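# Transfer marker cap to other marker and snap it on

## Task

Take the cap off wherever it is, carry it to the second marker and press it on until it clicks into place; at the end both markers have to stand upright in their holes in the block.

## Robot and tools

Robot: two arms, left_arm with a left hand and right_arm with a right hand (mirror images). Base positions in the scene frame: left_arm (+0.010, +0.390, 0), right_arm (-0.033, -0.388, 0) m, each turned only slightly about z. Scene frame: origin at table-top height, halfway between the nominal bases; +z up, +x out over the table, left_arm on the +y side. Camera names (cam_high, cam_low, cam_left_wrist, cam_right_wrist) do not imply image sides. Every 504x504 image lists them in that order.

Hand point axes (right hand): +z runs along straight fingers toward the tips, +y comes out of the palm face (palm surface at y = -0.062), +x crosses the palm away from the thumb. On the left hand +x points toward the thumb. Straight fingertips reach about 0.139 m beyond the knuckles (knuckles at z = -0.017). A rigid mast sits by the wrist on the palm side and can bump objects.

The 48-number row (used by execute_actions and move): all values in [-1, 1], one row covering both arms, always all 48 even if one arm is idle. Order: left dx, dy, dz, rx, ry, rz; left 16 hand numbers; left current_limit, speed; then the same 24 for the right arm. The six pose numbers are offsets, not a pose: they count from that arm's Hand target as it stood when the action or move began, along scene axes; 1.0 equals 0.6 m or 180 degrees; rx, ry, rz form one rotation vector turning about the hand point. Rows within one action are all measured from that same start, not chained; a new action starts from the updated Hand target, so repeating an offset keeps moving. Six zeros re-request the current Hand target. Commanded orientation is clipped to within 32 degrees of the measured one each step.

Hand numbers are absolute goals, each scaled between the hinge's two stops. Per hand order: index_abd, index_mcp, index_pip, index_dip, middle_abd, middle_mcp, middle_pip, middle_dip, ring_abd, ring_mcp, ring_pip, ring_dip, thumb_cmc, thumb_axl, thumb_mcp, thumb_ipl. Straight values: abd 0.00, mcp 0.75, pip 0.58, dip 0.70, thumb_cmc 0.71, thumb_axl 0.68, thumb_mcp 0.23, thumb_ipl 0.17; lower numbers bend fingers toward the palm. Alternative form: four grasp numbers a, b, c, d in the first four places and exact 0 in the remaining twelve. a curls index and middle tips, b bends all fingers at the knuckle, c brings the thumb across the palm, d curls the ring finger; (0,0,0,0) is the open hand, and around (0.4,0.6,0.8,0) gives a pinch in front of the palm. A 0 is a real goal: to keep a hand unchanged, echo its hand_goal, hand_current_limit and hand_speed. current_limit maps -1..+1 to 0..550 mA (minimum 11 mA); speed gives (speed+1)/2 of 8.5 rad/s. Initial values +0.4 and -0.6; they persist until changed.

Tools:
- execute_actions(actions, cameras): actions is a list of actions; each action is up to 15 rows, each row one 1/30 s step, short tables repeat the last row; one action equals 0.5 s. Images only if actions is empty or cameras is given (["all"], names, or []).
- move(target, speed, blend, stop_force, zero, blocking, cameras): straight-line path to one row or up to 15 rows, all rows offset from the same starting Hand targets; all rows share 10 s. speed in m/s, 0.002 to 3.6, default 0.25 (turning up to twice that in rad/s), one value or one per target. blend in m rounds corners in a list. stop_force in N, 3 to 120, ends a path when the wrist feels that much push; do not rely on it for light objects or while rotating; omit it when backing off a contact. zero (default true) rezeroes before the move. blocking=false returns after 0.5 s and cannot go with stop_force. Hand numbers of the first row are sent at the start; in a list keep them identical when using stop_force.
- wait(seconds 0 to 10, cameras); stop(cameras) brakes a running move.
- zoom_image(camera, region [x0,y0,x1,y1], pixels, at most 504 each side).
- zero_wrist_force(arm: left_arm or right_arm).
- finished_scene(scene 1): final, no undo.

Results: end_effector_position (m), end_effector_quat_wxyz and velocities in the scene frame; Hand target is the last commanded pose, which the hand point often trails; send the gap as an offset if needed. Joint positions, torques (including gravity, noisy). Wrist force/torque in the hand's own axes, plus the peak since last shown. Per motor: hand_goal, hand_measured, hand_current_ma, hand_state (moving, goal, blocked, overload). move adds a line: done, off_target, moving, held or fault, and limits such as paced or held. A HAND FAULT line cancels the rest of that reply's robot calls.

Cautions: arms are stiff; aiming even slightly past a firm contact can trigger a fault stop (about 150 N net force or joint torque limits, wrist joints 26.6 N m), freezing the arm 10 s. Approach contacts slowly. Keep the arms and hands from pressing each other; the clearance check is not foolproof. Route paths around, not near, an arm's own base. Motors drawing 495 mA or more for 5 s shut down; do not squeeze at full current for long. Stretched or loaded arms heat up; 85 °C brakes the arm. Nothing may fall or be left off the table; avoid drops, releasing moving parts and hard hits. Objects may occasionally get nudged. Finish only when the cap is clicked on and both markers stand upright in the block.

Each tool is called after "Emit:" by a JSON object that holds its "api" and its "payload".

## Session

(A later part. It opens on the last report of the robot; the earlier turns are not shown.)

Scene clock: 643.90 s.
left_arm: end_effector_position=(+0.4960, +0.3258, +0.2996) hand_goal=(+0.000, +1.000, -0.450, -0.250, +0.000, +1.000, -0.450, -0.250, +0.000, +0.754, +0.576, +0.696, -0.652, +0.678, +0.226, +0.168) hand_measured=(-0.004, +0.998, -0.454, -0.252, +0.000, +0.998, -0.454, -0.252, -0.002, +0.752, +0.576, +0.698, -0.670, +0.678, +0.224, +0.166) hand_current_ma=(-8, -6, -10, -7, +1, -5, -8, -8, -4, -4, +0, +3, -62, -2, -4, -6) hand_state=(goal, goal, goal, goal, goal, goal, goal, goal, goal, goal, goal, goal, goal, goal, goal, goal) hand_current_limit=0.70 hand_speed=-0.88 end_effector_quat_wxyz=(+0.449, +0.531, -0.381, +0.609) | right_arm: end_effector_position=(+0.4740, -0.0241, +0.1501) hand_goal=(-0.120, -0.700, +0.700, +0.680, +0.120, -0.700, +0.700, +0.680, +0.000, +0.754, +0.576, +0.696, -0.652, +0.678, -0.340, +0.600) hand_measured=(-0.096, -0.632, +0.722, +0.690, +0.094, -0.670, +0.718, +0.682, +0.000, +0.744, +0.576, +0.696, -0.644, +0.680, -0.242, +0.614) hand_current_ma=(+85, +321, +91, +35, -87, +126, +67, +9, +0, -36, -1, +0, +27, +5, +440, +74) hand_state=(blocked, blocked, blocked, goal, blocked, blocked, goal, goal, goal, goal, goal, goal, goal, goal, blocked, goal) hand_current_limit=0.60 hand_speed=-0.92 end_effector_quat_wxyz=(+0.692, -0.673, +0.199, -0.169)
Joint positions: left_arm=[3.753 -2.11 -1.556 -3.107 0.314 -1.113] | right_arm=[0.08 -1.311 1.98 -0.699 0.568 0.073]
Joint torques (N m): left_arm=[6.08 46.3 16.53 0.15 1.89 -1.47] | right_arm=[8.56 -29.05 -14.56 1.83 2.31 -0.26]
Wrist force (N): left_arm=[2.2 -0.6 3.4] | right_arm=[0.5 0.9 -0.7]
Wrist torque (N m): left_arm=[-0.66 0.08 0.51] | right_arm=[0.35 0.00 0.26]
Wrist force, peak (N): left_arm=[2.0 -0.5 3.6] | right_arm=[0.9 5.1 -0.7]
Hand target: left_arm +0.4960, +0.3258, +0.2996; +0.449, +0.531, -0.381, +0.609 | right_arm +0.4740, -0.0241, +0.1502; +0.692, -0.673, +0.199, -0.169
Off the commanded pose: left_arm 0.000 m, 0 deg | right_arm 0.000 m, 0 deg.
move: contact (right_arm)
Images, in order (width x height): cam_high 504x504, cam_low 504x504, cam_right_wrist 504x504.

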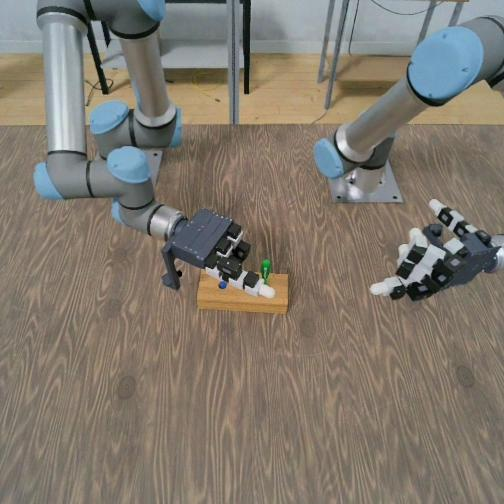

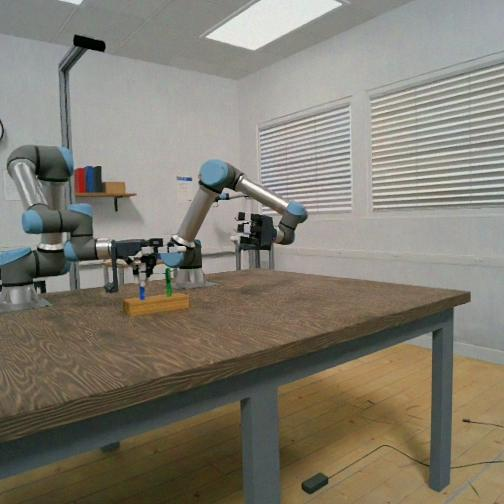

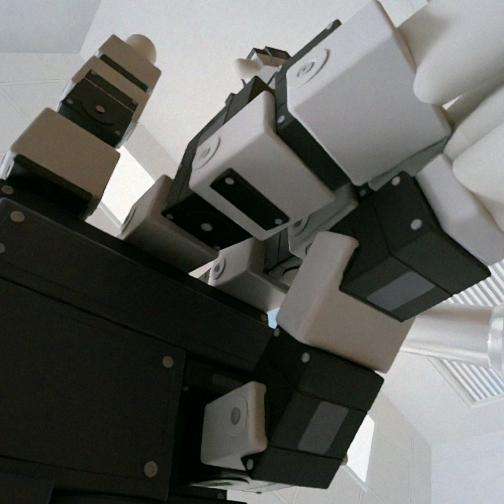

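Emit:
{"api": "move", "payload": {"target": [[0,0,0,0,0,0, 0,1.0,-0.45,-0.25, 0,1.0,-0.45,-0.25, 0,0.754,0.576,0.696, -0.653,0.678,0.225,0.168, 0.7,-0.88, 0,0,0.001,0,0,0, 0,-0.50,0.70,0.68, 0,-0.45,0.70,0.68, 0,0.754,0.576,0.696, -0.653,0.678,-0.05,0.60, 0.6,-0.9],[0,0,0,0,0,0, 0,1.0,-0.45,-0.25, 0,1.0,-0.45,-0.25, 0,0.754,0.576,0.696, -0.653,0.678,0.225,0.168, 0.7,-0.88, 0,0,0.2,0,0,0, 0,-0.50,0.70,0.68, 0,-0.45,0.70,0.68, 0,0.754,0.576,0.696, -0.653,0.678,-0.05,0.60, 0.6,-0.9]], "speed": 0.1, "cameras": ["cam_high","cam_low"]}}

Emit:
{"api": "zoom_image", "payload": {"camera": "cam_high", "region": [190, 220, 290, 320]}}

Emit:
{"api": "zoom_image", "payload": {"camera": "cam_low", "region": [120, 245, 200, 325]}}

Scene clock: 648.40 s.
left_arm: end_effector_position=(+0.4960, +0.3258, +0.2996) hand_goal=(+0.000, +1.000, -0.450, -0.250, +0.000, +1.000, -0.450, -0.250, +0.000, +0.754, +0.576, +0.696, -0.652, +0.678, +0.226, +0.168) hand_measured=(-0.004, +0.998, -0.454, -0.252, +0.000, +0.998, -0.454, -0.252, -0.002, +0.752, +0.576, +0.698, -0.670, +0.678, +0.224, +0.166) hand_current_ma=(-8, -6, -10, -7, +1, -5, -8, -8, -4, -4, +0, +3, -62, -2, -4, -6) hand_state=(goal, goal, goal, goal, goal, goal, goal, goal, goal, goal, goal, goal, goal, goal, goal, goal) hand_current_limit=0.70 hand_speed=-0.88 end_effector_quat_wxyz=(+0.449, +0.531, -0.381, +0.609) | right_arm: end_effector_position=(+0.4740, -0.0241, +0.2701) hand_goal=(+0.000, -0.500, +0.700, +0.680, +0.000, -0.450, +0.700, +0.680, +0.000, +0.754, +0.576, +0.696, -0.652, +0.678, -0.050, +0.600) hand_measured=(-0.004, -0.506, +0.702, +0.682, +0.002, -0.456, +0.702, +0.682, +0.000, +0.744, +0.576, +0.696, -0.650, +0.680, -0.052, +0.602) hand_current_ma=(-10, -20, +7, +8, +8, -25, +7, +9, +0, -36, -1, +0, +8, +5, -4, +7) hand_state=(goal, goal, goal, goal, goal, goal, goal, goal, goal, goal, goal, goal, goal, goal, goal, goal) hand_current_limit=0.60 hand_speed=-0.90 end_effector_quat_wxyz=(+0.692, -0.673, +0.199, -0.169)
Joint positions: left_arm=[3.753 -2.11 -1.556 -3.107 0.314 -1.113] | right_arm=[0.08 -1.457 1.807 -0.381 0.569 0.073]
Joint torques (N m): left_arm=[5.86 46.5 16.09 0.07 1.95 -1.37] | right_arm=[-8.1 -32.85 -30.11 1.5 -2.55 -1.45]
Wrist force (N): left_arm=[2.3 -0.6 3.4] | right_arm=[0.7 4.2 -0.7]
Wrist torque (N m): left_arm=[-0.65 0.06 0.52] | right_arm=[0.50 -0.01 0.33]
Wrist force, peak (N): left_arm=[2.3 -0.8 3.4] | right_arm=[1.1 5.1 -0.4]
Hand target: left_arm +0.4960, +0.3258, +0.2996; +0.449, +0.531, -0.381, +0.609 | right_arm +0.4740, -0.0241, +0.2702; +0.692, -0.673, +0.199, -0.169
Off the commanded pose: left_arm 0.000 m, 0 deg | right_arm 0.000 m, 0 deg.
move: done
Images, in order (width x height): cam_high 504x504, cam_low 504x504.

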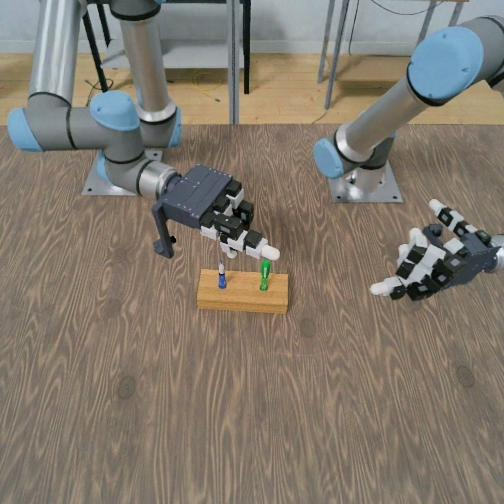

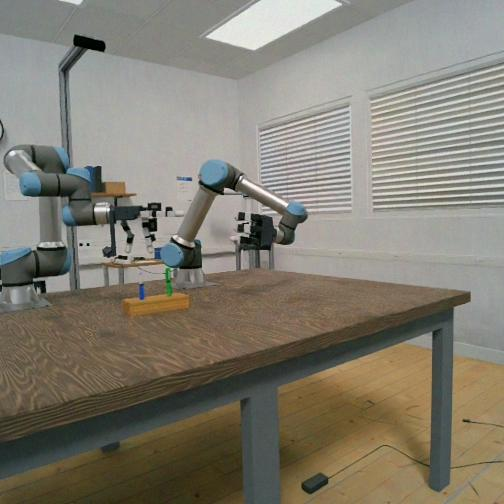

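Scaled by 5.040.

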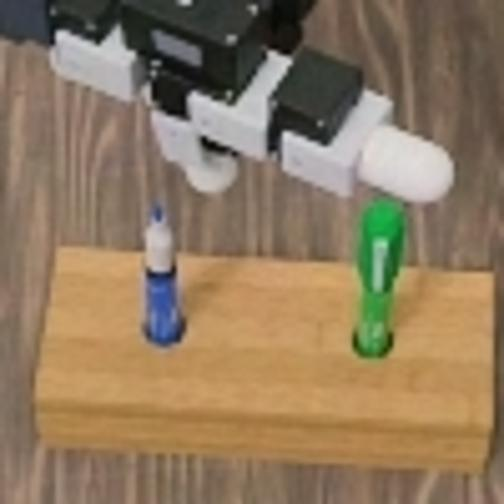

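Scaled by 6.300.

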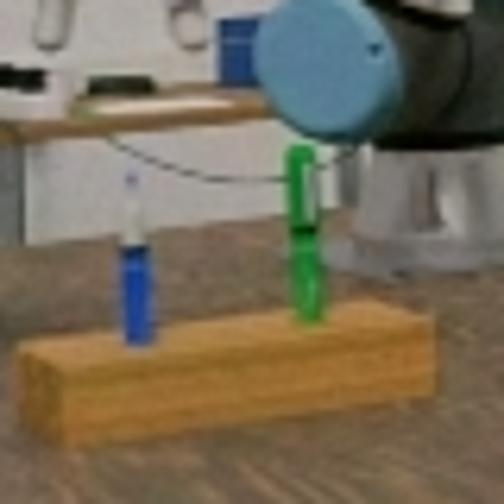

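Emit:
{"api": "zoom_image", "payload": {"camera": "cam_high", "region": [250, 255, 280, 295]}}

Emit:
{"api": "zoom_image", "payload": {"camera": "cam_low", "region": [155, 265, 185, 300]}}

Scaled by 12.600.

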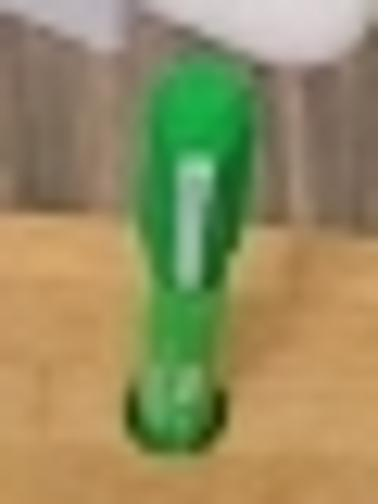

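Scaled by 14.400.

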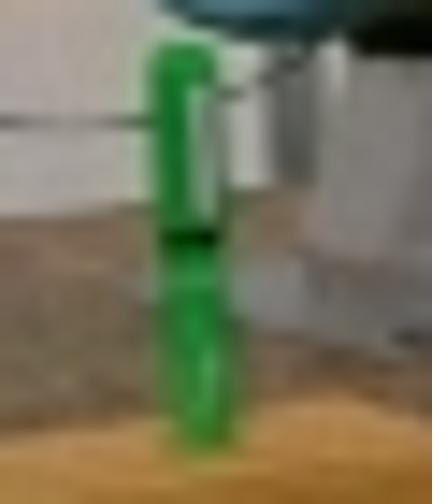

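Emit:
{"api": "finished_scene", "payload": {}}

The scene is finished: the task was done.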